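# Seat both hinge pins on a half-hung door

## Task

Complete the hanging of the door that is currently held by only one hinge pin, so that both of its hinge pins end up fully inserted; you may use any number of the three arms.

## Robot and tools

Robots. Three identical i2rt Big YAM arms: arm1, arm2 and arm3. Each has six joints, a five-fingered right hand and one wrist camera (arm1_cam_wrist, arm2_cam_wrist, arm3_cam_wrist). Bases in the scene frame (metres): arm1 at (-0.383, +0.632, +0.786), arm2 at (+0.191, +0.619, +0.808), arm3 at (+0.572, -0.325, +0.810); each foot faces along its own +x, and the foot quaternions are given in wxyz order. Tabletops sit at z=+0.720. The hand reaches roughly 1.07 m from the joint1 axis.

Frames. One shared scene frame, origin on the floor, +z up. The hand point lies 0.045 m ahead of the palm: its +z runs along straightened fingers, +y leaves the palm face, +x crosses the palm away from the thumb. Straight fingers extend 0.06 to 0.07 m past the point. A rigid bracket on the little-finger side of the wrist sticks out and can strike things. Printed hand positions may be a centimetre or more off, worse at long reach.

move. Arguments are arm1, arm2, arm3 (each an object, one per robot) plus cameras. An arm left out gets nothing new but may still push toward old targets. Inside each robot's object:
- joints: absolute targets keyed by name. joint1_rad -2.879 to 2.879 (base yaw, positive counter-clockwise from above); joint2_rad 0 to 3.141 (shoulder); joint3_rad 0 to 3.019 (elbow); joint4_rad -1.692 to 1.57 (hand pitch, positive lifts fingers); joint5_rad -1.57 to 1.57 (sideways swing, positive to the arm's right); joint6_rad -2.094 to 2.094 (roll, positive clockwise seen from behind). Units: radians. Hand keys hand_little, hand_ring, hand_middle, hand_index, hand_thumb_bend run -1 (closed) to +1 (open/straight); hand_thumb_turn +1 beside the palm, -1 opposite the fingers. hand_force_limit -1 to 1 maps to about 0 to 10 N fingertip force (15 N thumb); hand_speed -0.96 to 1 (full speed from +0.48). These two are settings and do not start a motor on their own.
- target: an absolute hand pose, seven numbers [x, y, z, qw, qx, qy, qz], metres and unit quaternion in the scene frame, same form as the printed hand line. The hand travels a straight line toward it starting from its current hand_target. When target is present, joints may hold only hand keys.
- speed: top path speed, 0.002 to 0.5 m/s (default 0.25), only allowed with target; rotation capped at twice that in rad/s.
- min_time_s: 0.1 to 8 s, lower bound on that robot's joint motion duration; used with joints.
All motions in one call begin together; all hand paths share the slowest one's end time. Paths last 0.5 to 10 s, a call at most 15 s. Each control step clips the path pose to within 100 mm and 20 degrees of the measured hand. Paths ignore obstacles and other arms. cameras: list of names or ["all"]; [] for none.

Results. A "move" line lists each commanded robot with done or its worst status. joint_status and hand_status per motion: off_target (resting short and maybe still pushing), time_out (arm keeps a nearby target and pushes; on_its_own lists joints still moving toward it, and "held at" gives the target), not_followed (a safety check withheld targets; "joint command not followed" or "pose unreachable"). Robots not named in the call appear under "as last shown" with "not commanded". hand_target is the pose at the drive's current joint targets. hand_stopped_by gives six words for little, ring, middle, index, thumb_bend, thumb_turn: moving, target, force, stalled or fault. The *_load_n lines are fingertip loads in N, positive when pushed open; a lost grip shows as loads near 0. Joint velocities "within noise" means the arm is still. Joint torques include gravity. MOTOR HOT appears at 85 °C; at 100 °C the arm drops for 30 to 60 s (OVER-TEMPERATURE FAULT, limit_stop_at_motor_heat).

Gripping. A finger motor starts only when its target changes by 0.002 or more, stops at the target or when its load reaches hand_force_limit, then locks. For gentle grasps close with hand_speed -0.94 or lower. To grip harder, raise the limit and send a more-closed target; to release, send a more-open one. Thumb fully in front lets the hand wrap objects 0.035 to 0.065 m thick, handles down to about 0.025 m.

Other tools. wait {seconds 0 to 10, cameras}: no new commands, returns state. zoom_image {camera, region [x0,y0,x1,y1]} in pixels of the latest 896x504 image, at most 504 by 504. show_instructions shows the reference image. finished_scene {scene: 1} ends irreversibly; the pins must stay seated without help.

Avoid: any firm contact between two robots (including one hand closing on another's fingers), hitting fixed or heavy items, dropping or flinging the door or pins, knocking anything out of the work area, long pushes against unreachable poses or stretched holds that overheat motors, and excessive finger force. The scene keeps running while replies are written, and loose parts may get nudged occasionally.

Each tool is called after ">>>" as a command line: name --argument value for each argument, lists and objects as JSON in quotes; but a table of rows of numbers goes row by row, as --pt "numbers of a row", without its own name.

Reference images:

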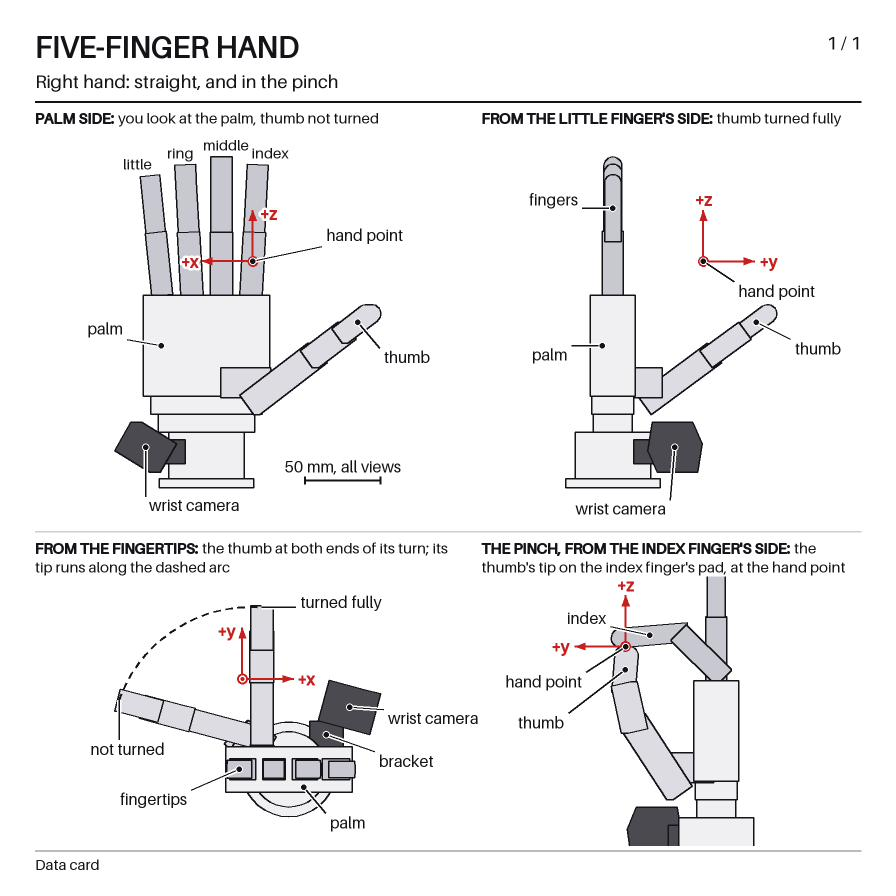

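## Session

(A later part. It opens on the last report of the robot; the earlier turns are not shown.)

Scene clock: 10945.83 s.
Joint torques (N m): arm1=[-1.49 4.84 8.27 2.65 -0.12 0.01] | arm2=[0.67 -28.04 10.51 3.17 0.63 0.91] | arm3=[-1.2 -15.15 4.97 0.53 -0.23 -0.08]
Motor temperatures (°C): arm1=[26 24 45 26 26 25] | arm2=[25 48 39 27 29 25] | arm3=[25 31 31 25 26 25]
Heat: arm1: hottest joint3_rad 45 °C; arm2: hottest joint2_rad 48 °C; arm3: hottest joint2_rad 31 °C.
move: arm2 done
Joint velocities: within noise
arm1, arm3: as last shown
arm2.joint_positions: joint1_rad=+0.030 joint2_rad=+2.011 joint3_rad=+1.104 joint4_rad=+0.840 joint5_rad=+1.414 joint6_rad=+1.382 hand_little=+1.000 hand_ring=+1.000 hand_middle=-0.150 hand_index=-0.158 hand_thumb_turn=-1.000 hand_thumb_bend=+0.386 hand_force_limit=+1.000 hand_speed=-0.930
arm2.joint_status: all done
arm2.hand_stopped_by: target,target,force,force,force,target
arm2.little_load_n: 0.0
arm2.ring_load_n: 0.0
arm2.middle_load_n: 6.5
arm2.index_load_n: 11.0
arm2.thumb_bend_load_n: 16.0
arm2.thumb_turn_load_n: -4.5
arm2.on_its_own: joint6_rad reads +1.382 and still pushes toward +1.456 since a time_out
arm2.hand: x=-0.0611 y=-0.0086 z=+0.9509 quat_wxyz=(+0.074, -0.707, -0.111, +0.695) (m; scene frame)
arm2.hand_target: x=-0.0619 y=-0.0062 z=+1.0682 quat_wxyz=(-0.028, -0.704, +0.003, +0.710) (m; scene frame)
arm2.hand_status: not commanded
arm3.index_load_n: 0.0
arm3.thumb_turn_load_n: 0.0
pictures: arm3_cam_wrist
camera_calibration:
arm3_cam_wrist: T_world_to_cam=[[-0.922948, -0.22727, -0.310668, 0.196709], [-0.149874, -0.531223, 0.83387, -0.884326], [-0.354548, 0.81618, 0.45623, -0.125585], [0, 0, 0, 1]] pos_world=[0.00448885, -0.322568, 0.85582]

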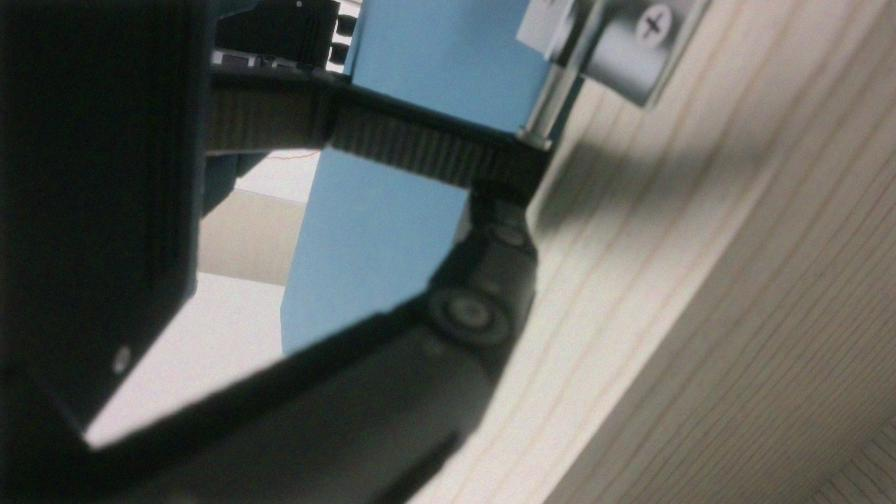

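>>> move --arm3 '{"joints": {"joint2_rad": 2.13}, "min_time_s": 1}' --cameras '[]'

>>> move --arm3 '{"joints": {"joint2_rad": 2.15}, "min_time_s": 1}' --cameras '[]'

>>> move --arm3 '{"joints": {"joint2_rad": 2.17}, "min_time_s": 1}' --cameras '["arm3_cam_wrist"]'

Scene clock: 10954.60 s.
Joint torques (N m): arm1=[-1.44 4.84 8.25 2.66 -0.12 0.01] | arm2=[0.67 -28.1 10.55 3.12 0.63 0.91] | arm3=[-1.2 -10.87 4.97 0.53 -0.23 -0.08]
Motor temperatures (°C): arm1=[26 24 45 26 26 25] | arm2=[25 46 39 27 29 25] | arm3=[25 32 31 25 26 25]
Heat: arm1: hottest joint3_rad 45 °C; arm2: hottest joint2_rad 46 °C; arm3: hottest joint2_rad 32 °C.
move: arm3 done
Joint velocities: within noise
arm1, arm2: as last shown
arm2.middle_load_n: 7.0
arm2.thumb_bend_load_n: 15.5
arm2.on_its_own: joint6_rad reads +1.382 and still pushes toward +1.456 since a time_out
arm3.joint_positions: joint1_rad=+0.206 joint2_rad=+2.094 joint3_rad=+0.963 joint4_rad=+1.019 joint5_rad=+1.464 joint6_rad=+1.641 hand_little=+1.000 hand_ring=+1.000 hand_middle=-0.211 hand_index=+1.000 hand_thumb_turn=-1.000 hand_thumb_bend=+0.120 hand_force_limit=+0.300 hand_speed=-0.800
arm3.joint_status: all done
arm3.hand_stopped_by: target,target,force,target,target,target
arm3.little_load_n: 0.0
arm3.ring_load_n: 0.0
arm3.middle_load_n: -0.5
arm3.index_load_n: 0.0
arm3.thumb_bend_load_n: 0.0
arm3.thumb_turn_load_n: 0.0
arm3.hand: x=-0.0379 y=-0.2318 z=+0.9049 quat_wxyz=(-0.439, +0.575, -0.421, -0.548) (m; scene frame)
arm3.hand_target: x=-0.0418 y=-0.2311 z=+0.8847 quat_wxyz=(-0.451, +0.588, -0.405, -0.536) (m; scene frame)
arm3.hand_status: not commanded
pictures: none
No camera images: "cameras" was empty.

Scene clock: 10955.90 s.
Joint torques (N m): arm1=[-1.49 4.84 8.25 2.66 -0.12 0.01] | arm2=[0.67 -27.99 10.51 3.14 0.62 0.9] | arm3=[-1.14 -9.64 4.94 0.51 -0.26 -0.22]
Motor temperatures (°C): arm1=[26 24 45 26 26 25] | arm2=[25 46 39 27 29 25] | arm3=[25 32 31 25 26 25]
Heat: arm1: hottest joint3_rad 45 °C; arm2: hottest joint2_rad 46 °C; arm3: hottest joint2_rad 32 °C.
move: arm3 done
Joint velocities: within noise
arm1, arm2: as last shown
arm2.middle_load_n: 6.5
arm2.thumb_bend_load_n: 16.0
arm2.on_its_own: joint6_rad reads +1.382 and still pushes toward +1.456 since a time_out
arm3.joint_positions: joint1_rad=+0.206 joint2_rad=+2.097 joint3_rad=+0.963 joint4_rad=+1.019 joint5_rad=+1.465 joint6_rad=+1.654 hand_little=+1.000 hand_ring=+1.000 hand_middle=-0.211 hand_index=+1.000 hand_thumb_turn=-1.000 hand_thumb_bend=+0.120 hand_force_limit=+0.300 hand_speed=-0.800
arm3.joint_status: all done
arm3.hand_stopped_by: target,target,force,target,target,target
arm3.little_load_n: 0.0
arm3.ring_load_n: 0.0
arm3.middle_load_n: -0.5
arm3.index_load_n: 0.5
arm3.thumb_bend_load_n: 0.0
arm3.thumb_turn_load_n: 0.0
arm3.hand: x=-0.0373 y=-0.2316 z=+0.9037 quat_wxyz=(-0.437, +0.572, -0.423, -0.550) (m; scene frame)
arm3.hand_target: x=-0.0406 y=-0.2310 z=+0.8733 quat_wxyz=(-0.456, +0.592, -0.400, -0.531) (m; scene frame)
arm3.hand_status: not commanded
pictures: none
No camera images: "cameras" was empty.

Scene clock: 10957.17 s.
Joint torques (N m): arm1=[-1.38 4.84 8.25 2.66 -0.12 0.01] | arm2=[0.62 -28.04 10.52 3.14 0.62 0.9] | arm3=[-1.2 -8.59 4.86 0.53 -0.34 -0.41]
Motor temperatures (°C): arm1=[26 24 45 26 26 25] | arm2=[25 46 39 27 29 25] | arm3=[25 32 31 25 26 25]
Heat: arm1: hottest joint3_rad 45 °C; arm2: hottest joint2_rad 46 °C; arm3: hottest joint2_rad 32 °C.
move: arm3 done
Joint velocities: within noise
arm1.joint_positions: joint1_rad=+0.341 joint2_rad=+0.633 joint3_rad=+1.483 joint4_rad=-1.120 joint5_rad=+0.125 joint6_rad=-1.102 hand_little=+1.000 hand_ring=+1.000 hand_middle=+1.000 hand_index=+1.000 hand_thumb_turn=+1.000 hand_thumb_bend=+1.000 hand_force_limit=+0.000 hand_speed=-0.800
arm1.joint_status: not commanded
arm1.hand_stopped_by: target,target,target,target,target,target
arm1.little_load_n: 0.0
arm1.ring_load_n: 0.0
arm1.middle_load_n: 0.0
arm1.index_load_n: 0.0
arm1.thumb_bend_load_n: 0.0
arm1.thumb_turn_load_n: 0.0
arm1.hand: x=-0.3319 y=+0.3842 z=+1.3607 quat_wxyz=(+0.238, +0.532, -0.590, +0.559) (m; scene frame)
arm1.hand_target: x=-0.3302 y=+0.3853 z=+1.3736 quat_wxyz=(+0.239, +0.526, -0.580, +0.574) (m; scene frame)
arm1.hand_status: not commanded
arm2: as last shown
arm2.on_its_own: joint6_rad reads +1.382 and still pushes toward +1.456 since a time_out
arm3.joint_positions: joint1_rad=+0.206 joint2_rad=+2.101 joint3_rad=+0.964 joint4_rad=+1.019 joint5_rad=+1.467 joint6_rad=+1.671 hand_little=+1.000 hand_ring=+1.000 hand_middle=-0.211 hand_index=+1.000 hand_thumb_turn=-1.000 hand_thumb_bend=+0.120 hand_force_limit=+0.300 hand_speed=-0.800
arm3.joint_status: all done
arm3.hand_stopped_by: target,target,force,target,target,target
arm3.little_load_n: 0.0
arm3.ring_load_n: 0.0
arm3.middle_load_n: -1.5
arm3.index_load_n: 0.0
arm3.thumb_bend_load_n: 0.0
arm3.thumb_turn_load_n: 0.0
arm3.hand: x=-0.0367 y=-0.2313 z=+0.9028 quat_wxyz=(-0.433, +0.569, -0.428, -0.552) (m; scene frame)
arm3.hand_target: x=-0.0391 y=-0.2308 z=+0.8621 quat_wxyz=(-0.460, +0.597, -0.395, -0.526) (m; scene frame)
arm3.hand_status: not commanded
pictures: arm3_cam_wrist
camera_calibration:
arm3_cam_wrist: T_world_to_cam=[[-0.9302, -0.225956, -0.28926, 0.17785], [-0.133636, -0.525494, 0.840236, -0.885432], [-0.341861, 0.820244, 0.458619, -0.125139], [0, 0, 0, 1]] pos_world=[0.00432984, -0.322459, 0.852808]

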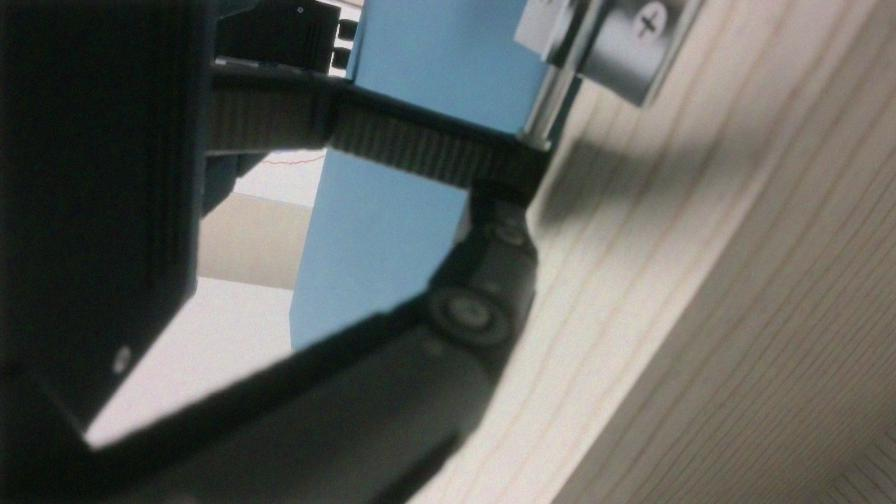

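>>> move --arm2 '{"joints": {"joint1_rad": -0.03, "joint2_rad": 1.885}, "min_time_s": 1}' --cameras '[]'

>>> move --arm2 '{"joints": {"joint1_rad": 0.07, "joint2_rad": 1.89}, "min_time_s": 1.5}' --cameras '[]'

>>> move --arm2 '{"joints": {"joint1_rad": -0.03, "joint2_rad": 1.90}, "min_time_s": 1.5}' --cameras '[]'

>>> move --arm2 '{"joints": {"joint1_rad": 0.07, "joint2_rad": 1.91}, "min_time_s": 1.5}' --cameras '["arm3_cam_wrist", "arm2_cam_wrist"]'

Scene clock: 10970.30 s.
Joint torques (N m): arm1=[-1.38 4.95 8.25 2.66 -0.12 0.01] | arm2=[-3.31 -27.69 10.55 3.14 1.28 0.91] | arm3=[-1.26 -8.59 4.85 0.53 -0.34 -0.4]
Motor temperatures (°C): arm1=[26 24 45 26 26 25] | arm2=[25 44 39 27 29 26] | arm3=[25 31 31 25 26 25]
Heat: arm1: hottest joint3_rad 45 °C; arm2: hottest joint2_rad 44 °C; arm3: hottest joint2_rad 31 °C.
move: arm2 done
Joint velocities: within noise
arm1, arm3: as last shown
arm2.joint_positions: joint1_rad=+0.012 joint2_rad=+2.011 joint3_rad=+1.104 joint4_rad=+0.840 joint5_rad=+1.396 joint6_rad=+1.381 hand_little=+1.000 hand_ring=+1.000 hand_middle=-0.150 hand_index=-0.158 hand_thumb_turn=-1.000 hand_thumb_bend=+0.386 hand_force_limit=+1.000 hand_speed=-0.930
arm2.joint_status: all done
arm2.hand_stopped_by: target,target,force,force,force,target
arm2.little_load_n: 0.0
arm2.ring_load_n: 0.0
arm2.middle_load_n: 10.0
arm2.index_load_n: 13.5
arm2.thumb_bend_load_n: 14.0
arm2.thumb_turn_load_n: -5.5
arm2.on_its_own: joint6_rad reads +1.381 and still pushes toward +1.456 since a time_out
arm2.hand: x=-0.0705 y=-0.0076 z=+0.9505 quat_wxyz=(+0.074, -0.707, -0.111, +0.694) (m; scene frame)
arm2.hand_target: x=-0.1006 y=+0.0101 z=+1.0647 quat_wxyz=(-0.003, -0.703, +0.023, +0.710) (m; scene frame)
arm2.hand_status: not commanded
arm3.joint_positions: joint1_rad=+0.206 joint2_rad=+2.101 joint3_rad=+0.964 joint4_rad=+1.019 joint5_rad=+1.467 joint6_rad=+1.672 hand_little=+1.000 hand_ring=+1.000 hand_middle=-0.211 hand_index=+1.000 hand_thumb_turn=-1.000 hand_thumb_bend=+0.120 hand_force_limit=+0.300 hand_speed=-0.800
arm3.middle_load_n: -1.0
arm3.thumb_turn_load_n: -0.5
arm3.hand: x=-0.0367 y=-0.2313 z=+0.9029 quat_wxyz=(-0.433, +0.569, -0.428, -0.552) (m; scene frame)
arm3.hand_target: x=-0.0392 y=-0.2308 z=+0.8621 quat_wxyz=(-0.460, +0.597, -0.395, -0.526) (m; scene frame)
pictures: none
No camera images: "cameras" was empty.

Scene clock: 10972.10 s.
Joint torques (N m): arm1=[-1.49 4.84 8.25 2.66 -0.12 0] | arm2=[1.9 -27.16 10.51 3.12 -0.01 0.91] | arm3=[-1.2 -9.05 4.72 0.51 -0.31 -0.41]
Motor temperatures (°C): arm1=[26 24 45 26 26 25] | arm2=[25 44 39 27 29 26] | arm3=[25 31 31 25 26 25]
Heat: arm1: hottest joint3_rad 45 °C; arm2: hottest joint2_rad 44 °C; arm3: hottest joint2_rad 31 °C.
move: arm2 done
Joint velocities: within noise
arm1, arm3: as last shown
arm2.joint_positions: joint1_rad=+0.053 joint2_rad=+2.011 joint3_rad=+1.104 joint4_rad=+0.840 joint5_rad=+1.431 joint6_rad=+1.381 hand_little=+1.000 hand_ring=+1.000 hand_middle=-0.150 hand_index=-0.158 hand_thumb_turn=-1.000 hand_thumb_bend=+0.386 hand_force_limit=+1.000 hand_speed=-0.930
arm2.joint_status: all done
arm2.hand_stopped_by: target,target,force,force,force,target
arm2.little_load_n: 0.0
arm2.ring_load_n: 0.0
arm2.middle_load_n: 4.5
arm2.index_load_n: 10.0
arm2.thumb_bend_load_n: 13.5
arm2.thumb_turn_load_n: -4.0
arm2.on_its_own: joint6_rad reads +1.381 and still pushes toward +1.456 since a time_out
arm2.hand: x=-0.0478 y=-0.0110 z=+0.9512 quat_wxyz=(+0.072, -0.706, -0.113, +0.695) (m; scene frame)
arm2.hand_target: x=-0.0386 y=-0.0164 z=+1.0622 quat_wxyz=(-0.038, -0.704, -0.013, +0.709) (m; scene frame)
arm2.hand_status: not commanded
arm3.joint_positions: joint1_rad=+0.206 joint2_rad=+2.107 joint3_rad=+0.965 joint4_rad=+1.019 joint5_rad=+1.466 joint6_rad=+1.673 hand_little=+1.000 hand_ring=+1.000 hand_middle=-0.211 hand_index=+1.000 hand_thumb_turn=-1.000 hand_thumb_bend=+0.120 hand_force_limit=+0.300 hand_speed=-0.800
arm3.little_load_n: -0.5
arm3.middle_load_n: -0.5
arm3.thumb_turn_load_n: 0.0
arm3.hand: x=-0.0369 y=-0.2314 z=+0.8998 quat_wxyz=(-0.434, +0.570, -0.427, -0.552) (m; scene frame)
pictures: none
No camera images: "cameras" was empty.

Scene clock: 10973.90 s.
Joint torques (N m): arm1=[-1.44 4.89 8.25 2.66 -0.12 0.01] | arm2=[-3.49 -26.4 10.55 3.17 1.25 0.91] | arm3=[-1.2 -9.05 4.74 0.53 -0.31 -0.42]
Motor temperatures (°C): arm1=[26 24 45 26 26 25] | arm2=[25 44 39 27 29 26] | arm3=[25 31 31 25 26 25]
Heat: arm1: hottest joint3_rad 45 °C; arm2: hottest joint2_rad 44 °C; arm3: hottest joint2_rad 31 °C.
move: arm2 done
Joint velocities: within noise
arm1, arm3: as last shown
arm2.joint_positions: joint1_rad=+0.014 joint2_rad=+2.011 joint3_rad=+1.104 joint4_rad=+0.840 joint5_rad=+1.396 joint6_rad=+1.381 hand_little=+1.000 hand_ring=+1.000 hand_middle=-0.150 hand_index=-0.158 hand_thumb_turn=-1.000 hand_thumb_bend=+0.386 hand_force_limit=+1.000 hand_speed=-0.930
arm2.joint_status: all done
arm2.hand_stopped_by: target,target,force,force,force,target
arm2.little_load_n: 0.0
arm2.ring_load_n: 0.0
arm2.middle_load_n: 11.5
arm2.index_load_n: 15.0
arm2.thumb_bend_load_n: 9.5
arm2.thumb_turn_load_n: -6.5
arm2.on_its_own: joint6_rad reads +1.381 and still pushes toward +1.456 since a time_out
arm2.hand: x=-0.0694 y=-0.0080 z=+0.9506 quat_wxyz=(+0.073, -0.707, -0.112, +0.694) (m; scene frame)
arm2.hand_target: x=-0.1010 y=+0.0082 z=+1.0554 quat_wxyz=(+0.002, -0.704, +0.018, +0.710) (m; scene frame)
arm2.hand_status: not commanded
arm3.joint_positions: joint1_rad=+0.206 joint2_rad=+2.108 joint3_rad=+0.965 joint4_rad=+1.019 joint5_rad=+1.466 joint6_rad=+1.673 hand_little=+1.000 hand_ring=+1.000 hand_middle=-0.211 hand_index=+1.000 hand_thumb_turn=-1.000 hand_thumb_bend=+0.120 hand_force_limit=+0.300 hand_speed=-0.800
arm3.little_load_n: 0.0
arm3.hand: x=-0.0369 y=-0.2313 z=+0.8996 quat_wxyz=(-0.434, +0.570, -0.427, -0.551) (m; scene frame)
arm3.hand_target: x=-0.0392 y=-0.2308 z=+0.8620 quat_wxyz=(-0.460, +0.597, -0.395, -0.526) (m; scene frame)
pictures: none
No camera images: "cameras" was empty.

Scene clock: 10975.70 s.
Joint torques (N m): arm1=[-1.44 4.84 8.25 2.65 -0.12 0] | arm2=[1.9 -25.41 10.51 3.1 0 0.92] | arm3=[-1.2 -9.29 4.71 0.53 -0.27 -0.4]
Motor temperatures (°C): arm1=[26 24 45 26 26 25] | arm2=[25 44 39 27 29 26] | arm3=[25 31 31 25 26 25]
Heat: arm1: hottest joint3_rad 45 °C; arm2: hottest joint2_rad 44 °C; arm3: hottest joint2_rad 31 °C.
move: arm2 done
Joint velocities: within noise
arm1, arm3: as last shown
arm2.joint_positions: joint1_rad=+0.053 joint2_rad=+2.011 joint3_rad=+1.104 joint4_rad=+0.840 joint5_rad=+1.431 joint6_rad=+1.381 hand_little=+1.000 hand_ring=+1.000 hand_middle=-0.150 hand_index=-0.158 hand_thumb_turn=-1.000 hand_thumb_bend=+0.386 hand_force_limit=+1.000 hand_speed=-0.930
arm2.joint_status: all done
arm2.hand_stopped_by: target,target,force,force,force,target
arm2.little_load_n: 0.0
arm2.ring_load_n: 0.0
arm2.middle_load_n: 4.5
arm2.index_load_n: 10.0
arm2.thumb_bend_load_n: 14.0
arm2.thumb_turn_load_n: -4.0
arm2.on_its_own: joint6_rad reads +1.381 and still pushes toward +1.456 since a time_out
arm2.hand: x=-0.0478 y=-0.0110 z=+0.9512 quat_wxyz=(+0.072, -0.706, -0.113, +0.695) (m; scene frame)
arm2.hand_target: x=-0.0386 y=-0.0188 z=+1.0497 quat_wxyz=(-0.031, -0.705, -0.020, +0.708) (m; scene frame)
arm2.hand_status: not commanded
arm3.joint_positions: joint1_rad=+0.206 joint2_rad=+2.110 joint3_rad=+0.965 joint4_rad=+1.019 joint5_rad=+1.465 joint6_rad=+1.671 hand_little=+1.000 hand_ring=+1.000 hand_middle=-0.211 hand_index=+1.000 hand_thumb_turn=-1.000 hand_thumb_bend=+0.120 hand_force_limit=+0.300 hand_speed=-0.800
arm3.middle_load_n: 0.0
arm3.hand: x=-0.0370 y=-0.2315 z=+0.8982 quat_wxyz=(-0.435, +0.571, -0.426, -0.551) (m; scene frame)
pictures: arm2_cam_wrist, arm3_cam_wrist
camera_calibration:
arm2_cam_wrist: T_world_to_cam=[[0.0518351, -0.848467, -0.526704, 0.494067], [0.525256, -0.425405, 0.736978, -0.683909], [-0.849364, -0.314855, 0.423611, -0.333582], [0, 0, 0, 1]] pos_world=[0.0502842, 0.0232304, 0.905562]
arm3_cam_wrist: T_world_to_cam=[[-0.927552, -0.227469, -0.296488, 0.182446], [-0.13896, -0.526553, 0.838709, -0.880637], [-0.346897, 0.819146, 0.456796, -0.121763], [0, 0, 0, 1]] pos_world=[0.00461513, -0.322459, 0.848312]

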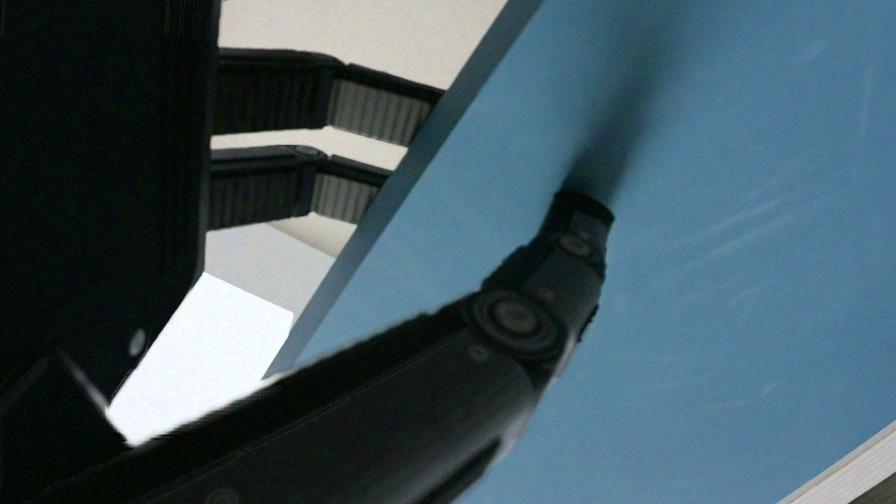

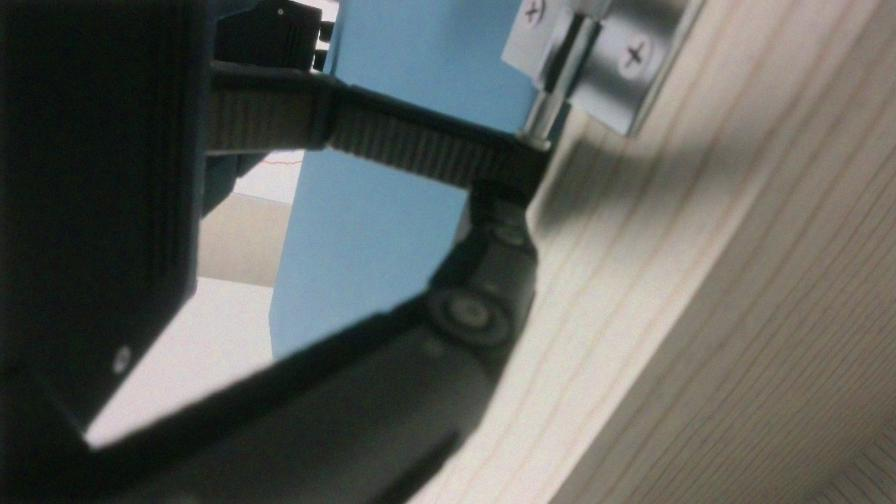

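>>> move --arm3 '{"joints": {"joint2_rad": 2.19}, "min_time_s": 1}' --arm2 '{"joints": {"joint1_rad": -0.03, "joint2_rad": 1.91}, "min_time_s": 1.5}' --cameras '[]'

>>> move --arm2 '{"joints": {"joint1_rad": 0.08, "joint2_rad": 1.90}, "min_time_s": 1.5}' --cameras '[]'

>>> move --arm2 '{"joints": {"joint1_rad": -0.03, "joint2_rad": 1.90}, "min_time_s": 1.5}' --cameras '[]'

>>> move --arm2 '{"joints": {"joint1_rad": 0.08, "joint2_rad": 1.89}, "min_time_s": 1.5}' --cameras '["arm3_cam_wrist"]'

>>> zoom_image --camera "arm3_cam_wrist" --region '[460, 0, 720, 280]'

Scene clock: 10990.17 s.
Joint torques (N m): arm1=[-1.49 4.89 8.27 2.65 -0.13 0.01] | arm2=[-3.43 -25.47 10.54 3.15 1.25 0.91] | arm3=[-1.2 -8.29 4.52 0.36 -0.36 -0.46]
Motor temperatures (°C): arm1=[26 24 45 26 26 25] | arm2=[25 43 39 27 29 26] | arm3=[25 31 31 25 26 25]
Heat: arm1: hottest joint3_rad 45 °C; arm2: hottest joint2_rad 43 °C; arm3: hottest joint2_rad 31 °C.
move: arm2 done; arm3 done
Joint velocities: within noise
arm1: as last shown
arm2.joint_positions: joint1_rad=+0.014 joint2_rad=+2.011 joint3_rad=+1.104 joint4_rad=+0.840 joint5_rad=+1.396 joint6_rad=+1.381 hand_little=+1.000 hand_ring=+1.000 hand_middle=-0.150 hand_index=-0.158 hand_thumb_turn=-1.000 hand_thumb_bend=+0.386 hand_force_limit=+1.000 hand_speed=-0.930
arm2.joint_status: all done
arm2.hand_stopped_by: target,target,force,force,force,target
arm2.little_load_n: 0.0
arm2.ring_load_n: 0.0
arm2.middle_load_n: 11.5
arm2.index_load_n: 15.0
arm2.thumb_bend_load_n: 9.0
arm2.thumb_turn_load_n: -7.0
arm2.on_its_own: joint6_rad reads +1.381 and still pushes toward +1.456 since a time_out
arm2.hand: x=-0.0694 y=-0.0080 z=+0.9506 quat_wxyz=(+0.073, -0.707, -0.112, +0.694) (m; scene frame)
arm2.hand_target: x=-0.1011 y=+0.0071 z=+1.0491 quat_wxyz=(+0.005, -0.705, +0.014, +0.709) (m; scene frame)
arm2.hand_status: not commanded
arm3.joint_positions: joint1_rad=+0.206 joint2_rad=+2.117 joint3_rad=+0.968 joint4_rad=+1.023 joint5_rad=+1.468 joint6_rad=+1.677 hand_little=+1.000 hand_ring=+1.000 hand_middle=-0.211 hand_index=+1.000 hand_thumb_turn=-1.000 hand_thumb_bend=+0.120 hand_force_limit=+0.300 hand_speed=-0.800
arm3.joint_status: all done
arm3.hand_stopped_by: target,target,force,target,target,target
arm3.little_load_n: 0.0
arm3.ring_load_n: 0.0
arm3.middle_load_n: -1.0
arm3.index_load_n: 0.0
arm3.thumb_bend_load_n: 0.0
arm3.thumb_turn_load_n: -0.5
arm3.hand: x=-0.0369 y=-0.2312 z=+0.8961 quat_wxyz=(-0.434, +0.570, -0.428, -0.552) (m; scene frame)
arm3.hand_target: x=-0.0375 y=-0.2305 z=+0.8506 quat_wxyz=(-0.465, +0.601, -0.389, -0.520) (m; scene frame)
arm3.hand_status: not commanded
pictures: none
No camera images: "cameras" was empty.

Scene clock: 10992.00 s.
Joint torques (N m): arm1=[-1.44 4.84 8.24 2.65 -0.12 0.01] | arm2=[1.96 -26.23 10.5 3.1 -0.14 0.91] | arm3=[-1.2 -9.35 4.33 0.35 -0.21 -0.47]
Motor temperatures (°C): arm1=[26 24 45 26 26 25] | arm2=[25 43 39 27 29 26] | arm3=[25 31 31 25 26 25]
Heat: arm1: hottest joint3_rad 45 °C; arm2: hottest joint2_rad 43 °C; arm3: hottest joint2_rad 31 °C.
move: arm2 done
Joint velocities: within noise
arm1, arm3: as last shown
arm2.joint_positions: joint1_rad=+0.061 joint2_rad=+2.011 joint3_rad=+1.104 joint4_rad=+0.840 joint5_rad=+1.434 joint6_rad=+1.381 hand_little=+1.000 hand_ring=+1.000 hand_middle=-0.150 hand_index=-0.158 hand_thumb_turn=-1.000 hand_thumb_bend=+0.386 hand_force_limit=+1.000 hand_speed=-0.930
arm2.joint_status: all done
arm2.hand_stopped_by: target,target,force,force,force,target
arm2.little_load_n: 0.0
arm2.ring_load_n: 0.0
arm2.middle_load_n: 4.0
arm2.index_load_n: 10.0
arm2.thumb_bend_load_n: 13.0
arm2.thumb_turn_load_n: -4.0
arm2.on_its_own: joint6_rad reads +1.381 and still pushes toward +1.456 since a time_out
arm2.hand: x=-0.0428 y=-0.0124 z=+0.9513 quat_wxyz=(+0.070, -0.706, -0.115, +0.696) (m; scene frame)
arm2.hand_target: x=-0.0324 y=-0.0198 z=+1.0560 quat_wxyz=(-0.038, -0.704, -0.020, +0.709) (m; scene frame)
arm2.hand_status: not commanded
arm3.joint_positions: joint1_rad=+0.206 joint2_rad=+2.131 joint3_rad=+0.969 joint4_rad=+1.023 joint5_rad=+1.464 joint6_rad=+1.678 hand_little=+1.000 hand_ring=+1.000 hand_middle=-0.211 hand_index=+1.000 hand_thumb_turn=-1.000 hand_thumb_bend=+0.120 hand_force_limit=+0.300 hand_speed=-0.800
arm3.middle_load_n: -0.5
arm3.hand: x=-0.0373 y=-0.2316 z=+0.8888 quat_wxyz=(-0.436, +0.573, -0.424, -0.549) (m; scene frame)
arm3.hand_target: x=-0.0376 y=-0.2305 z=+0.8508 quat_wxyz=(-0.465, +0.601, -0.389, -0.520) (m; scene frame)
pictures: none
No camera images: "cameras" was empty.

Scene clock: 10995.53 s.
Joint torques (N m): arm1=[-1.49 4.89 8.27 2.66 -0.12 0.01] | arm2=[-3.49 -26.34 10.56 3.15 1.22 0.91] | arm3=[-1.2 -9.35 4.33 0.35 -0.2 -0.47]
Motor temperatures (°C): arm1=[26 24 45 26 26 25] | arm2=[25 43 39 27 29 26] | arm3=[25 30 31 25 26 25]
Heat: arm1: hottest joint3_rad 45 °C; arm2: hottest joint2_rad 43 °C; arm3: hottest joint3_rad 31 °C.
move: arm2 time_out
Joint velocities: within noise
arm1, arm3: as last shown
arm2.joint_positions: joint1_rad=+0.015 joint2_rad=+2.011 joint3_rad=+1.104 joint4_rad=+0.840 joint5_rad=+1.397 joint6_rad=+1.381 hand_little=+1.000 hand_ring=+1.000 hand_middle=-0.150 hand_index=-0.158 hand_thumb_turn=-1.000 hand_thumb_bend=+0.386 hand_force_limit=+1.000 hand_speed=-0.930
arm2.joint_status: joint1_rad time_out (moved -0.046 of -0.091); the others done
arm2.hand_stopped_by: target,target,force,force,force,target
arm2.little_load_n: 0.0
arm2.ring_load_n: 0.0
arm2.middle_load_n: 12.0
arm2.index_load_n: 16.0
arm2.thumb_bend_load_n: 7.5
arm2.thumb_turn_load_n: -8.0
arm2.on_its_own: joint1_rad reads +0.015 and still pushes toward -0.030 since a time_out; joint5_rad reads +1.397 and still pushes toward +1.431 since a time_out; joint6_rad reads +1.381 and still pushes toward +1.456 since a time_out
arm2.hand: x=-0.0689 y=-0.0081 z=+0.9506 quat_wxyz=(+0.073, -0.707, -0.112, +0.694) (m; scene frame)
arm2.hand_target: x=-0.1009 y=+0.0082 z=+1.0554 quat_wxyz=(+0.002, -0.704, +0.018, +0.710) (m; scene frame)
arm2.hand_status: not commanded
arm3.middle_load_n: 0.0
pictures: none
No camera images: "cameras" was empty.

not run: a stop came earlier in this reply.

Scaled by 1.800.
This view is cut from an older image: the scene may have changed since it was taken.

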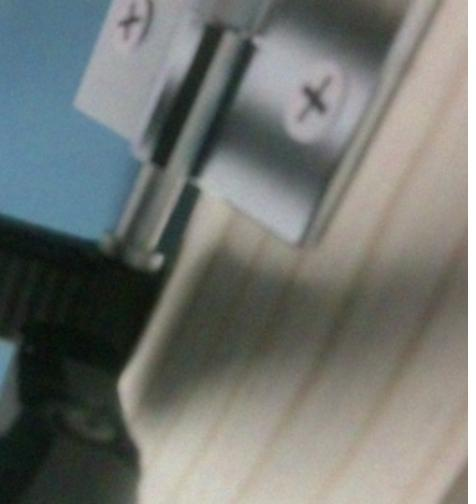

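>>> move --arm2 '{"joints": {"joint1_rad": 0.04, "joint2_rad": 1.91}, "min_time_s": 1.5}' --cameras '["arm3_cam_wrist"]'

>>> zoom_image --camera "arm3_cam_wrist" --region '[460, 0, 720, 280]'

Scene clock: 11007.00 s.
Joint torques (N m): arm1=[-1.49 4.89 8.27 2.66 -0.13 0.01] | arm2=[0.73 -25.41 10.5 3.12 0.52 0.91] | arm3=[-1.2 -9.35 4.33 0.35 -0.21 -0.47]
Motor temperatures (°C): arm1=[26 24 45 26 26 25] | arm2=[25 43 39 27 30 26] | arm3=[25 30 31 25 25 25]
Heat: arm1: hottest joint3_rad 45 °C; arm2: hottest joint2_rad 43 °C; arm3: hottest joint3_rad 31 °C.
move: arm2 done
Joint velocities: within noise
arm1.joint_positions: joint1_rad=+0.341 joint2_rad=+0.633 joint3_rad=+1.483 joint4_rad=-1.120 joint5_rad=+0.125 joint6_rad=-1.102 hand_little=+1.000 hand_ring=+1.000 hand_middle=+1.000 hand_index=+1.000 hand_thumb_turn=+1.000 hand_thumb_bend=+1.000 hand_force_limit=+0.000 hand_speed=-0.800
arm1.joint_status: not commanded
arm1.hand_stopped_by: target,target,target,target,target,target
arm1.little_load_n: 0.0
arm1.ring_load_n: 0.0
arm1.middle_load_n: -0.5
arm1.index_load_n: 0.0
arm1.thumb_bend_load_n: 0.0
arm1.thumb_turn_load_n: 0.0
arm1.hand: x=-0.3319 y=+0.3842 z=+1.3607 quat_wxyz=(+0.238, +0.532, -0.590, +0.559) (m; scene frame)
arm1.hand_target: x=-0.3302 y=+0.3853 z=+1.3736 quat_wxyz=(+0.239, +0.526, -0.580, +0.574) (m; scene frame)
arm1.hand_status: not commanded
arm2.joint_positions: joint1_rad=+0.035 joint2_rad=+2.011 joint3_rad=+1.104 joint4_rad=+0.840 joint5_rad=+1.417 joint6_rad=+1.381 hand_little=+1.000 hand_ring=+1.000 hand_middle=-0.150 hand_index=-0.158 hand_thumb_turn=-1.000 hand_thumb_bend=+0.386 hand_force_limit=+1.000 hand_speed=-0.930
arm2.joint_status: all done
arm2.hand_stopped_by: target,target,force,force,force,target
arm2.little_load_n: 0.0
arm2.ring_load_n: 0.0
arm2.middle_load_n: 8.5
arm2.index_load_n: 13.0
arm2.thumb_bend_load_n: 10.0
arm2.thumb_turn_load_n: -6.0
arm2.on_its_own: joint6_rad reads +1.381 and still pushes toward +1.456 since a time_out
arm2.hand: x=-0.0577 y=-0.0095 z=+0.9509 quat_wxyz=(+0.073, -0.707, -0.112, +0.695) (m; scene frame)
arm2.hand_target: x=-0.0577 y=-0.0116 z=+1.0495 quat_wxyz=(-0.020, -0.705, -0.010, +0.709) (m; scene frame)
arm2.hand_status: not commanded
arm3: as last shown
pictures: arm3_cam_wrist
camera_calibration:
arm3_cam_wrist: T_world_to_cam=[[-0.925573, -0.228435, -0.301883, 0.184015], [-0.143259, -0.526778, 0.837844, -0.872374], [-0.350418, 0.818732, 0.454846, -0.115975], [0, 0, 0, 1]] pos_world=[0.00470404, -0.322559, 0.839214]

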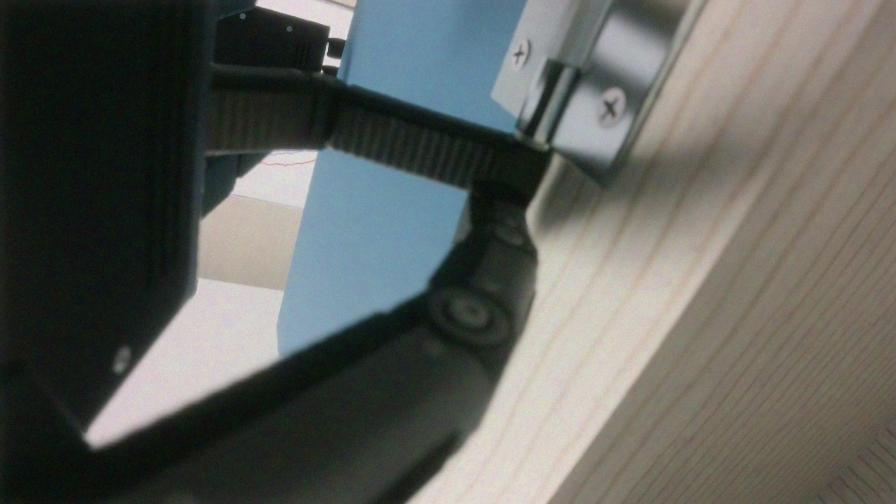

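Scaled by 1.800.

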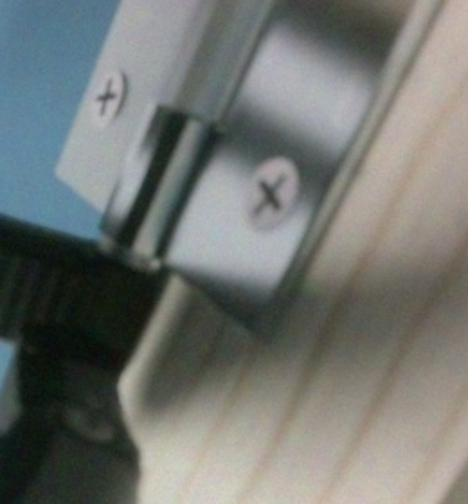

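>>> move --arm3 '{"joints": {"joint2_rad": 2.205}, "min_time_s": 1}' --arm2 '{"joints": {"joint1_rad": 0.075, "joint2_rad": 1.90}, "min_time_s": 1.5}' --cameras '[]'

>>> move --arm2 '{"joints": {"joint1_rad": 0.04, "joint2_rad": 1.92}, "min_time_s": 1.5}' --arm3 '{"joints": {"joint2_rad": 2.215}, "min_time_s": 1}' --cameras '["arm3_cam_wrist"]'

>>> zoom_image --camera "arm3_cam_wrist" --region '[460, 0, 720, 280]'

Scene clock: 11018.80 s.
Joint torques (N m): arm1=[-1.44 4.89 8.28 2.66 -0.12 0] | arm2=[2.02 -26.34 10.5 3.12 -0.03 0.91] | arm3=[-1.2 -8.47 4.25 0.35 -0.26 -0.47]
Motor temperatures (°C): arm1=[26 24 45 26 26 25] | arm2=[25 42 39 27 29 26] | arm3=[25 30 31 25 25 25]
Heat: arm1: hottest joint3_rad 45 °C; arm2: hottest joint2_rad 42 °C; arm3: hottest joint3_rad 31 °C.
move: arm2 done; arm3 done
Joint velocities: within noise
arm1: as last shown
arm1.middle_load_n: 0.0
arm2.joint_positions: joint1_rad=+0.057 joint2_rad=+2.011 joint3_rad=+1.104 joint4_rad=+0.840 joint5_rad=+1.431 joint6_rad=+1.381 hand_little=+1.000 hand_ring=+1.000 hand_middle=-0.150 hand_index=-0.158 hand_thumb_turn=-1.000 hand_thumb_bend=+0.386 hand_force_limit=+1.000 hand_speed=-0.930
arm2.joint_status: all done
arm2.hand_stopped_by: target,target,force,force,force,target
arm2.little_load_n: 0.0
arm2.ring_load_n: 0.0
arm2.middle_load_n: 5.0
arm2.index_load_n: 10.5
arm2.thumb_bend_load_n: 13.0
arm2.thumb_turn_load_n: -4.0
arm2.on_its_own: joint6_rad reads +1.381 and still pushes toward +1.456 since a time_out
arm2.hand: x=-0.0454 y=-0.0119 z=+0.9513 quat_wxyz=(+0.071, -0.706, -0.115, +0.695) (m; scene frame)
arm2.hand_target: x=-0.0353 y=-0.0188 z=+1.0560 quat_wxyz=(-0.036, -0.704, -0.019, +0.709) (m; scene frame)
arm2.hand_status: not commanded
arm3.joint_positions: joint1_rad=+0.206 joint2_rad=+2.134 joint3_rad=+0.970 joint4_rad=+1.023 joint5_rad=+1.465 joint6_rad=+1.678 hand_little=+1.000 hand_ring=+1.000 hand_middle=-0.211 hand_index=+1.000 hand_thumb_turn=-1.000 hand_thumb_bend=+0.120 hand_force_limit=+0.300 hand_speed=-0.800
arm3.joint_status: all done
arm3.hand_stopped_by: target,target,force,target,target,target
arm3.little_load_n: 0.0
arm3.ring_load_n: 0.0
arm3.middle_load_n: -0.5
arm3.index_load_n: 0.0
arm3.thumb_bend_load_n: 0.0
arm3.thumb_turn_load_n: -0.5
arm3.hand: x=-0.0372 y=-0.2315 z=+0.8874 quat_wxyz=(-0.437, +0.573, -0.424, -0.549) (m; scene frame)
arm3.hand_target: x=-0.0361 y=-0.2303 z=+0.8421 quat_wxyz=(-0.469, +0.605, -0.385, -0.516) (m; scene frame)
arm3.hand_status: not commanded
pictures: none
No camera images: "cameras" was empty.

Scene clock: 11020.60 s.
Joint torques (N m): arm1=[-1.44 4.84 8.25 2.66 -0.12 0] | arm2=[-0.67 -24.53 10.52 3.11 0.02 0.91] | arm3=[-1.2 -7.94 4.11 0.28 -0.36 -0.53]
Motor temperatures (°C): arm1=[26 24 45 26 26 25] | arm2=[25 42 39 27 29 26] | arm3=[25 30 31 25 25 25]
Heat: arm1: hottest joint3_rad 45 °C; arm2: hottest joint2_rad 42 °C; arm3: hottest joint3_rad 31 °C.
move: arm2 done; arm3 done
Joint velocities: within noise
arm1: as last shown
arm2.joint_positions: joint1_rad=+0.051 joint2_rad=+2.011 joint3_rad=+1.104 joint4_rad=+0.840 joint5_rad=+1.430 joint6_rad=+1.381 hand_little=+1.000 hand_ring=+1.000 hand_middle=-0.150 hand_index=-0.158 hand_thumb_turn=-1.000 hand_thumb_bend=+0.386 hand_force_limit=+1.000 hand_speed=-0.930
arm2.joint_status: all done
arm2.hand_stopped_by: target,target,force,force,force,target
arm2.little_load_n: 0.0
arm2.ring_load_n: 0.0
arm2.middle_load_n: 5.5
arm2.index_load_n: 11.0
arm2.thumb_bend_load_n: 12.0
arm2.thumb_turn_load_n: -4.5
arm2.on_its_own: joint6_rad reads +1.381 and still pushes toward +1.456 since a time_out
arm2.hand: x=-0.0487 y=-0.0108 z=+0.9512 quat_wxyz=(+0.072, -0.706, -0.113, +0.695) (m; scene frame)
arm2.hand_target: x=-0.0579 y=-0.0127 z=+1.0432 quat_wxyz=(-0.016, -0.705, -0.013, +0.708) (m; scene frame)
arm2.hand_status: not commanded
arm3.joint_positions: joint1_rad=+0.206 joint2_rad=+2.137 joint3_rad=+0.972 joint4_rad=+1.026 joint5_rad=+1.468 joint6_rad=+1.683 hand_little=+1.000 hand_ring=+1.000 hand_middle=-0.211 hand_index=+1.000 hand_thumb_turn=-1.000 hand_thumb_bend=+0.120 hand_force_limit=+0.300 hand_speed=-0.800
arm3.joint_status: all done
arm3.hand_stopped_by: target,target,force,target,target,target
arm3.little_load_n: 0.0
arm3.ring_load_n: 0.0
arm3.middle_load_n: -1.0
arm3.index_load_n: 0.0
arm3.thumb_bend_load_n: 0.0
arm3.thumb_turn_load_n: 0.0
arm3.hand: x=-0.0370 y=-0.2312 z=+0.8869 quat_wxyz=(-0.436, +0.571, -0.426, -0.549) (m; scene frame)
arm3.hand_target: x=-0.0352 y=-0.2302 z=+0.8365 quat_wxyz=(-0.471, +0.607, -0.382, -0.514) (m; scene frame)
arm3.hand_status: not commanded
pictures: arm3_cam_wrist
camera_calibration:
arm3_cam_wrist: T_world_to_cam=[[-0.927557, -0.225063, -0.298304, 0.181263], [-0.142136, -0.525788, 0.838656, -0.871052], [-0.345595, 0.820301, 0.455708, -0.115486], [0, 0, 0, 1]] pos_world=[0.00441286, -0.32246, 0.837213]

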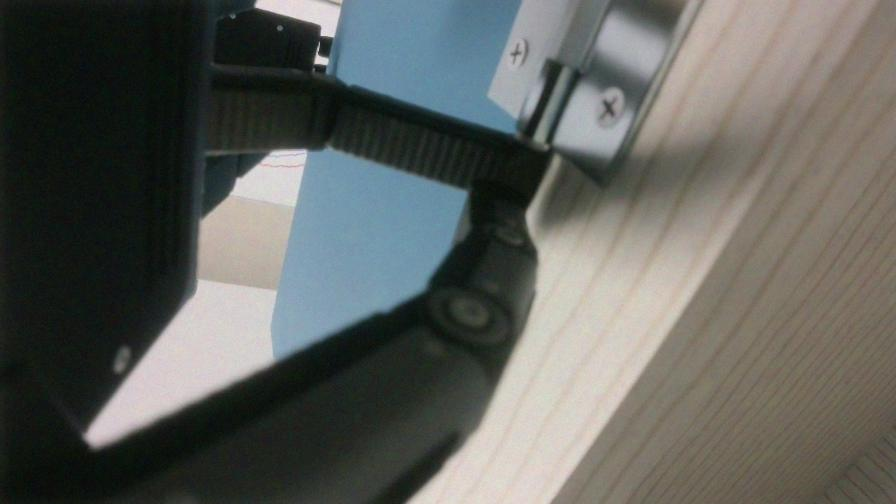

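Scaled by 1.800.

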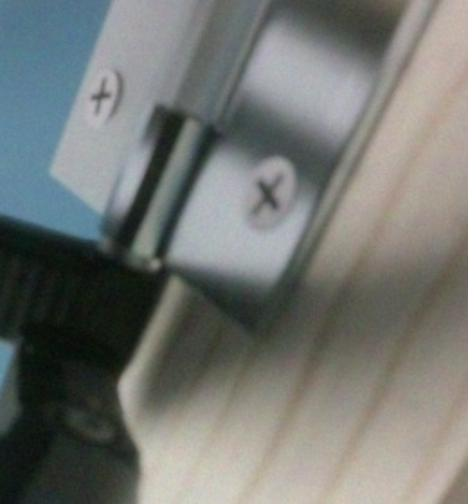

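>>> move --arm3 '{"joints": {"joint2_rad": 2.10}, "min_time_s": 0.8}' --cameras '[]'

>>> move --arm3 '{"target": [0.020, -0.234, 0.915, 0.438, -0.5707, 0.4229, 0.5511], "speed": 0.1}' --cameras '[]'

>>> move --arm3 '{"target": [0.019, -0.230, 0.848, 0.438, -0.5707, 0.4229, 0.5511], "speed": 0.15}' --cameras '["arm3_cam_wrist"]'

>>> zoom_image --camera "arm3_cam_wrist" --region '[620, 240, 740, 360]'

>>> zoom_image --camera "arm3_cam_wrist" --region '[760, 20, 880, 140]'

Scene clock: 11039.60 s.
Joint torques (N m): arm1=[-1.49 4.89 8.27 2.65 -0.12 0.01] | arm2=[-0.67 -24.53 10.52 3.11 0.02 0.91] | arm3=[-1.2 -15.33 4.18 0.53 -0.32 -0.11]
Motor temperatures (°C): arm1=[26 24 45 26 26 25] | arm2=[25 42 39 27 29 26] | arm3=[25 30 31 25 26 25]
Heat: arm1: hottest joint3_rad 45 °C; arm2: hottest joint2_rad 42 °C; arm3: hottest joint3_rad 31 °C.
move: arm3 done
Joint velocities: within noise
arm1, arm2: as last shown
arm2.little_load_n: 0.5
arm2.thumb_bend_load_n: 12.5
arm2.on_its_own: joint6_rad reads +1.381 and still pushes toward +1.456 since a time_out
arm3.joint_positions: joint1_rad=+0.206 joint2_rad=+2.122 joint3_rad=+0.972 joint4_rad=+1.019 joint5_rad=+1.467 joint6_rad=+1.643 hand_little=+1.000 hand_ring=+1.000 hand_middle=-0.211 hand_index=+1.000 hand_thumb_turn=-1.000 hand_thumb_bend=+0.120 hand_force_limit=+0.300 hand_speed=-0.800
arm3.joint_status: all done
arm3.hand_stopped_by: target,target,force,target,target,target
arm3.little_load_n: 0.0
arm3.ring_load_n: 0.0
arm3.middle_load_n: -1.0
arm3.index_load_n: 0.0
arm3.thumb_bend_load_n: 0.0
arm3.thumb_turn_load_n: -0.5
arm3.hand: x=-0.0390 y=-0.2318 z=+0.8917 quat_wxyz=(-0.444, +0.578, -0.417, -0.543) (m; scene frame)
arm3.hand_target: x=-0.0433 y=-0.2313 z=+0.9021 quat_wxyz=(-0.443, +0.580, -0.413, -0.544) (m; scene frame)
arm3.hand_status: not commanded
pictures: none
No camera images: "cameras" was empty.

Scene clock: 11041.03 s.
Joint torques (N m): arm1=[-1.49 4.89 8.25 2.66 -0.12 0.01] | arm2=[-0.62 -24.47 10.51 3.11 0.02 0.91] | arm3=[-0.21 -13.39 3 1.65 0.16 0.04]
Motor temperatures (°C): arm1=[26 24 45 26 26 25] | arm2=[25 42 39 27 29 26] | arm3=[25 30 31 25 25 25]
Heat: arm1: hottest joint3_rad 45 °C; arm2: hottest joint2_rad 42 °C; arm3: hottest joint3_rad 31 °C.
move: arm3 off_target
Joint velocities: within noise
arm1, arm2: as last shown
arm2.little_load_n: 0.0
arm2.on_its_own: joint6_rad reads +1.381 and still pushes toward +1.456 since a time_out
arm3.joint_positions: joint1_rad=+0.222 joint2_rad=+2.025 joint3_rad=+0.797 joint4_rad=+1.091 joint5_rad=+1.490 joint6_rad=+1.649 hand_little=+1.000 hand_ring=+1.000 hand_middle=-0.211 hand_index=+1.000 hand_thumb_turn=-1.000 hand_thumb_bend=+0.120 hand_force_limit=+0.300 hand_speed=-0.800
arm3.joint_status: not commanded
arm3.hand_stopped_by: target,target,force,target,target,target
arm3.little_load_n: 0.0
arm3.ring_load_n: 0.0
arm3.middle_load_n: 0.0
arm3.index_load_n: 0.0
arm3.thumb_bend_load_n: 0.0
arm3.thumb_turn_load_n: 0.0
arm3.hand: x=+0.0192 y=-0.2289 z=+0.9045 quat_wxyz=(-0.447, +0.576, -0.418, -0.542) (m; scene frame)
arm3.hand_target: x=+0.0200 y=-0.2339 z=+0.9149 quat_wxyz=(-0.438, +0.571, -0.423, -0.551) (m; scene frame)
arm3.hand_status: off_target (0.012 m and 1.7 deg from the pose sent, 0.064 m and 1.6 deg at the start)
pictures: none
No camera images: "cameras" was empty.

Scene clock: 11042.80 s.
Joint torques (N m): arm1=[-1.44 4.84 8.25 2.66 -0.13 0.01] | arm2=[-0.62 -24.53 10.5 3.11 0.03 0.91] | arm3=[-0.85 -11.05 4.01 1.62 0.04 -0.03]
Motor temperatures (°C): arm1=[26 24 45 26 26 25] | arm2=[25 42 39 27 29 26] | arm3=[25 30 31 25 25 25]
Heat: arm1: hottest joint3_rad 45 °C; arm2: hottest joint2_rad 42 °C; arm3: hottest joint3_rad 31 °C.
move: arm3 done
Joint velocities: within noise
arm1, arm2: as last shown
arm1.little_load_n: -0.5
arm2.thumb_bend_load_n: 12.0
arm2.on_its_own: joint6_rad reads +1.381 and still pushes toward +1.456 since a time_out
arm3.joint_positions: joint1_rad=+0.222 joint2_rad=+2.182 joint3_rad=+0.813 joint4_rad=+1.227 joint5_rad=+1.485 joint6_rad=+1.672 hand_little=+1.000 hand_ring=+1.000 hand_middle=-0.211 hand_index=+1.000 hand_thumb_turn=-1.000 hand_thumb_bend=+0.120 hand_force_limit=+0.300 hand_speed=-0.800
arm3.joint_status: not commanded
arm3.hand_stopped_by: target,target,force,target,target,target
arm3.little_load_n: 0.0
arm3.ring_load_n: 0.0
arm3.middle_load_n: 0.0
arm3.index_load_n: 0.0
arm3.thumb_bend_load_n: 0.0
arm3.thumb_turn_load_n: 0.0
arm3.hand: x=+0.0251 y=-0.2283 z=+0.8511 quat_wxyz=(-0.440, +0.573, -0.422, -0.547) (m; scene frame)
arm3.hand_target: x=+0.0192 y=-0.2300 z=+0.8481 quat_wxyz=(-0.437, +0.572, -0.424, -0.550) (m; scene frame)
arm3.hand_status: done (0.007 m and 0.6 deg from the pose sent, 0.056 m and 1.7 deg at the start)
pictures: arm3_cam_wrist
camera_calibration:
arm3_cam_wrist: T_world_to_cam=[[-0.923997, -0.222281, -0.311161, 0.240302], [-0.153274, -0.5302, 0.833903, -0.827316], [-0.350339, 0.818217, 0.455833, -0.0806122], [0, 0, 0, 1]] pos_world=[0.0669907, -0.31927, 0.801421]

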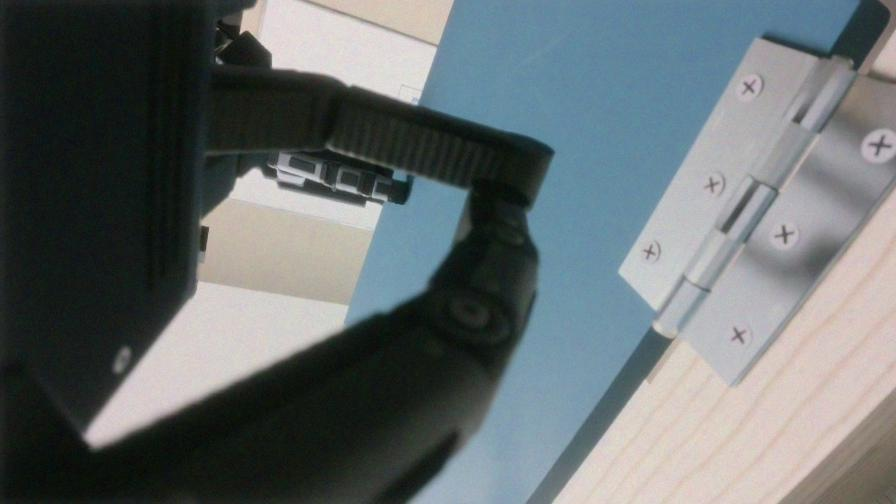

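Scaled by 4.200.

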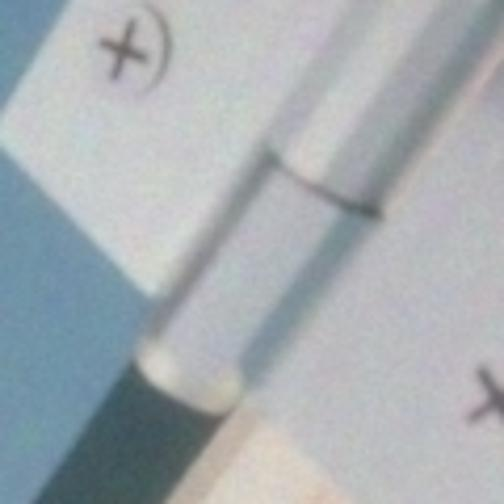

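Scaled by 4.200.

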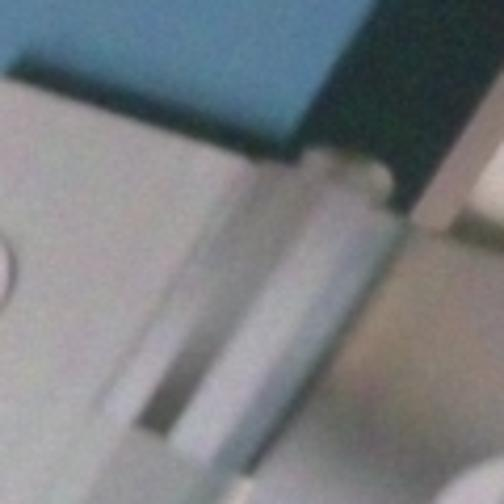

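>>> zoom_image --camera "arm3_cam_wrist" --region '[640, 300, 690, 350]'

>>> move --arm3 '{"target": [0.019, -0.230, 1.090, 0.438, -0.5707, 0.4229, 0.5511], "speed": 0.25}' --cameras '["arm3_cam_wrist"]'

>>> zoom_image --camera "arm3_cam_wrist" --region '[560, 370, 640, 450]'

Scaled by 10.080.

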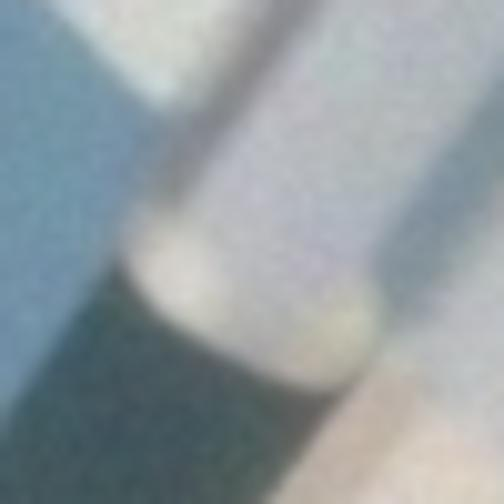

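Scene clock: 11054.40 s.
Joint torques (N m): arm1=[-1.44 4.84 8.27 2.65 -0.12 0] | arm2=[-0.56 -24.53 10.51 3.11 0.02 0.91] | arm3=[-0.85 -11.46 9.51 0.58 0.07 0.17]
Motor temperatures (°C): arm1=[26 24 45 26 26 25] | arm2=[25 42 39 27 29 26] | arm3=[25 30 31 25 25 25]
Heat: arm1: hottest joint3_rad 45 °C; arm2: hottest joint2_rad 42 °C; arm3: hottest joint3_rad 31 °C.
move: arm3 off_target
Joint velocities: within noise
arm1, arm2: as last shown
arm1.little_load_n: 0.0
arm2.thumb_turn_load_n: -5.0
arm2.on_its_own: joint6_rad reads +1.381 and still pushes toward +1.456 since a time_out
arm3.joint_positions: joint1_rad=+0.222 joint2_rad=+1.585 joint3_rad=+0.800 joint4_rad=+0.677 joint5_rad=+1.484 joint6_rad=+1.585 hand_little=+1.000 hand_ring=+1.000 hand_middle=-0.211 hand_index=+1.000 hand_thumb_turn=-1.000 hand_thumb_bend=+0.120 hand_force_limit=+0.300 hand_speed=-0.800
arm3.joint_status: not commanded
arm3.hand_stopped_by: target,target,force,target,target,target
arm3.little_load_n: 0.5
arm3.ring_load_n: 0.0
arm3.middle_load_n: 0.0
arm3.index_load_n: 0.0
arm3.thumb_bend_load_n: 0.0
arm3.thumb_turn_load_n: 0.0
arm3.hand: x=+0.0284 y=-0.2277 z=+1.0613 quat_wxyz=(-0.455, +0.584, -0.406, -0.536) (m; scene frame)
arm3.hand_target: x=+0.0203 y=-0.2299 z=+1.0899 quat_wxyz=(-0.438, +0.570, -0.422, -0.552) (m; scene frame)
arm3.hand_status: off_target (0.030 m and 3.7 deg from the pose sent, 0.239 m and 0.7 deg at the start)
pictures: arm3_cam_wrist
camera_calibration:
arm3_cam_wrist: T_world_to_cam=[[-0.906099, -0.218717, -0.362143, 0.363337], [-0.19481, -0.544144, 0.816062, -0.984826], [-0.375544, 0.809982, 0.45044, -0.171139], [0, 0, 0, 1]] pos_world=[0.0730947, -0.3178, 1.01235]

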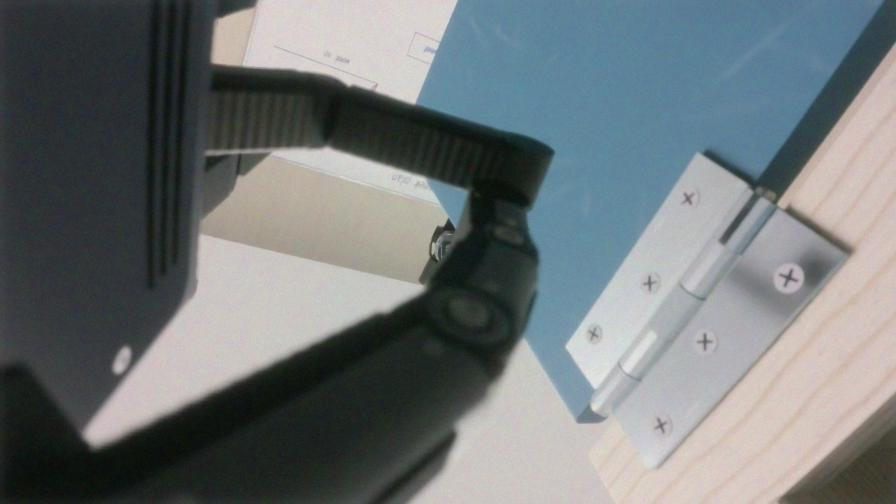

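Scaled by 6.300.

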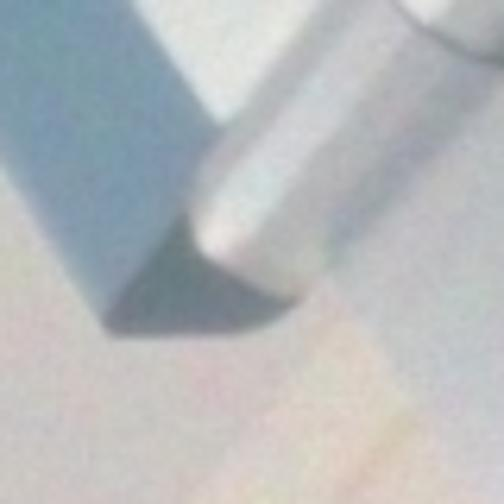

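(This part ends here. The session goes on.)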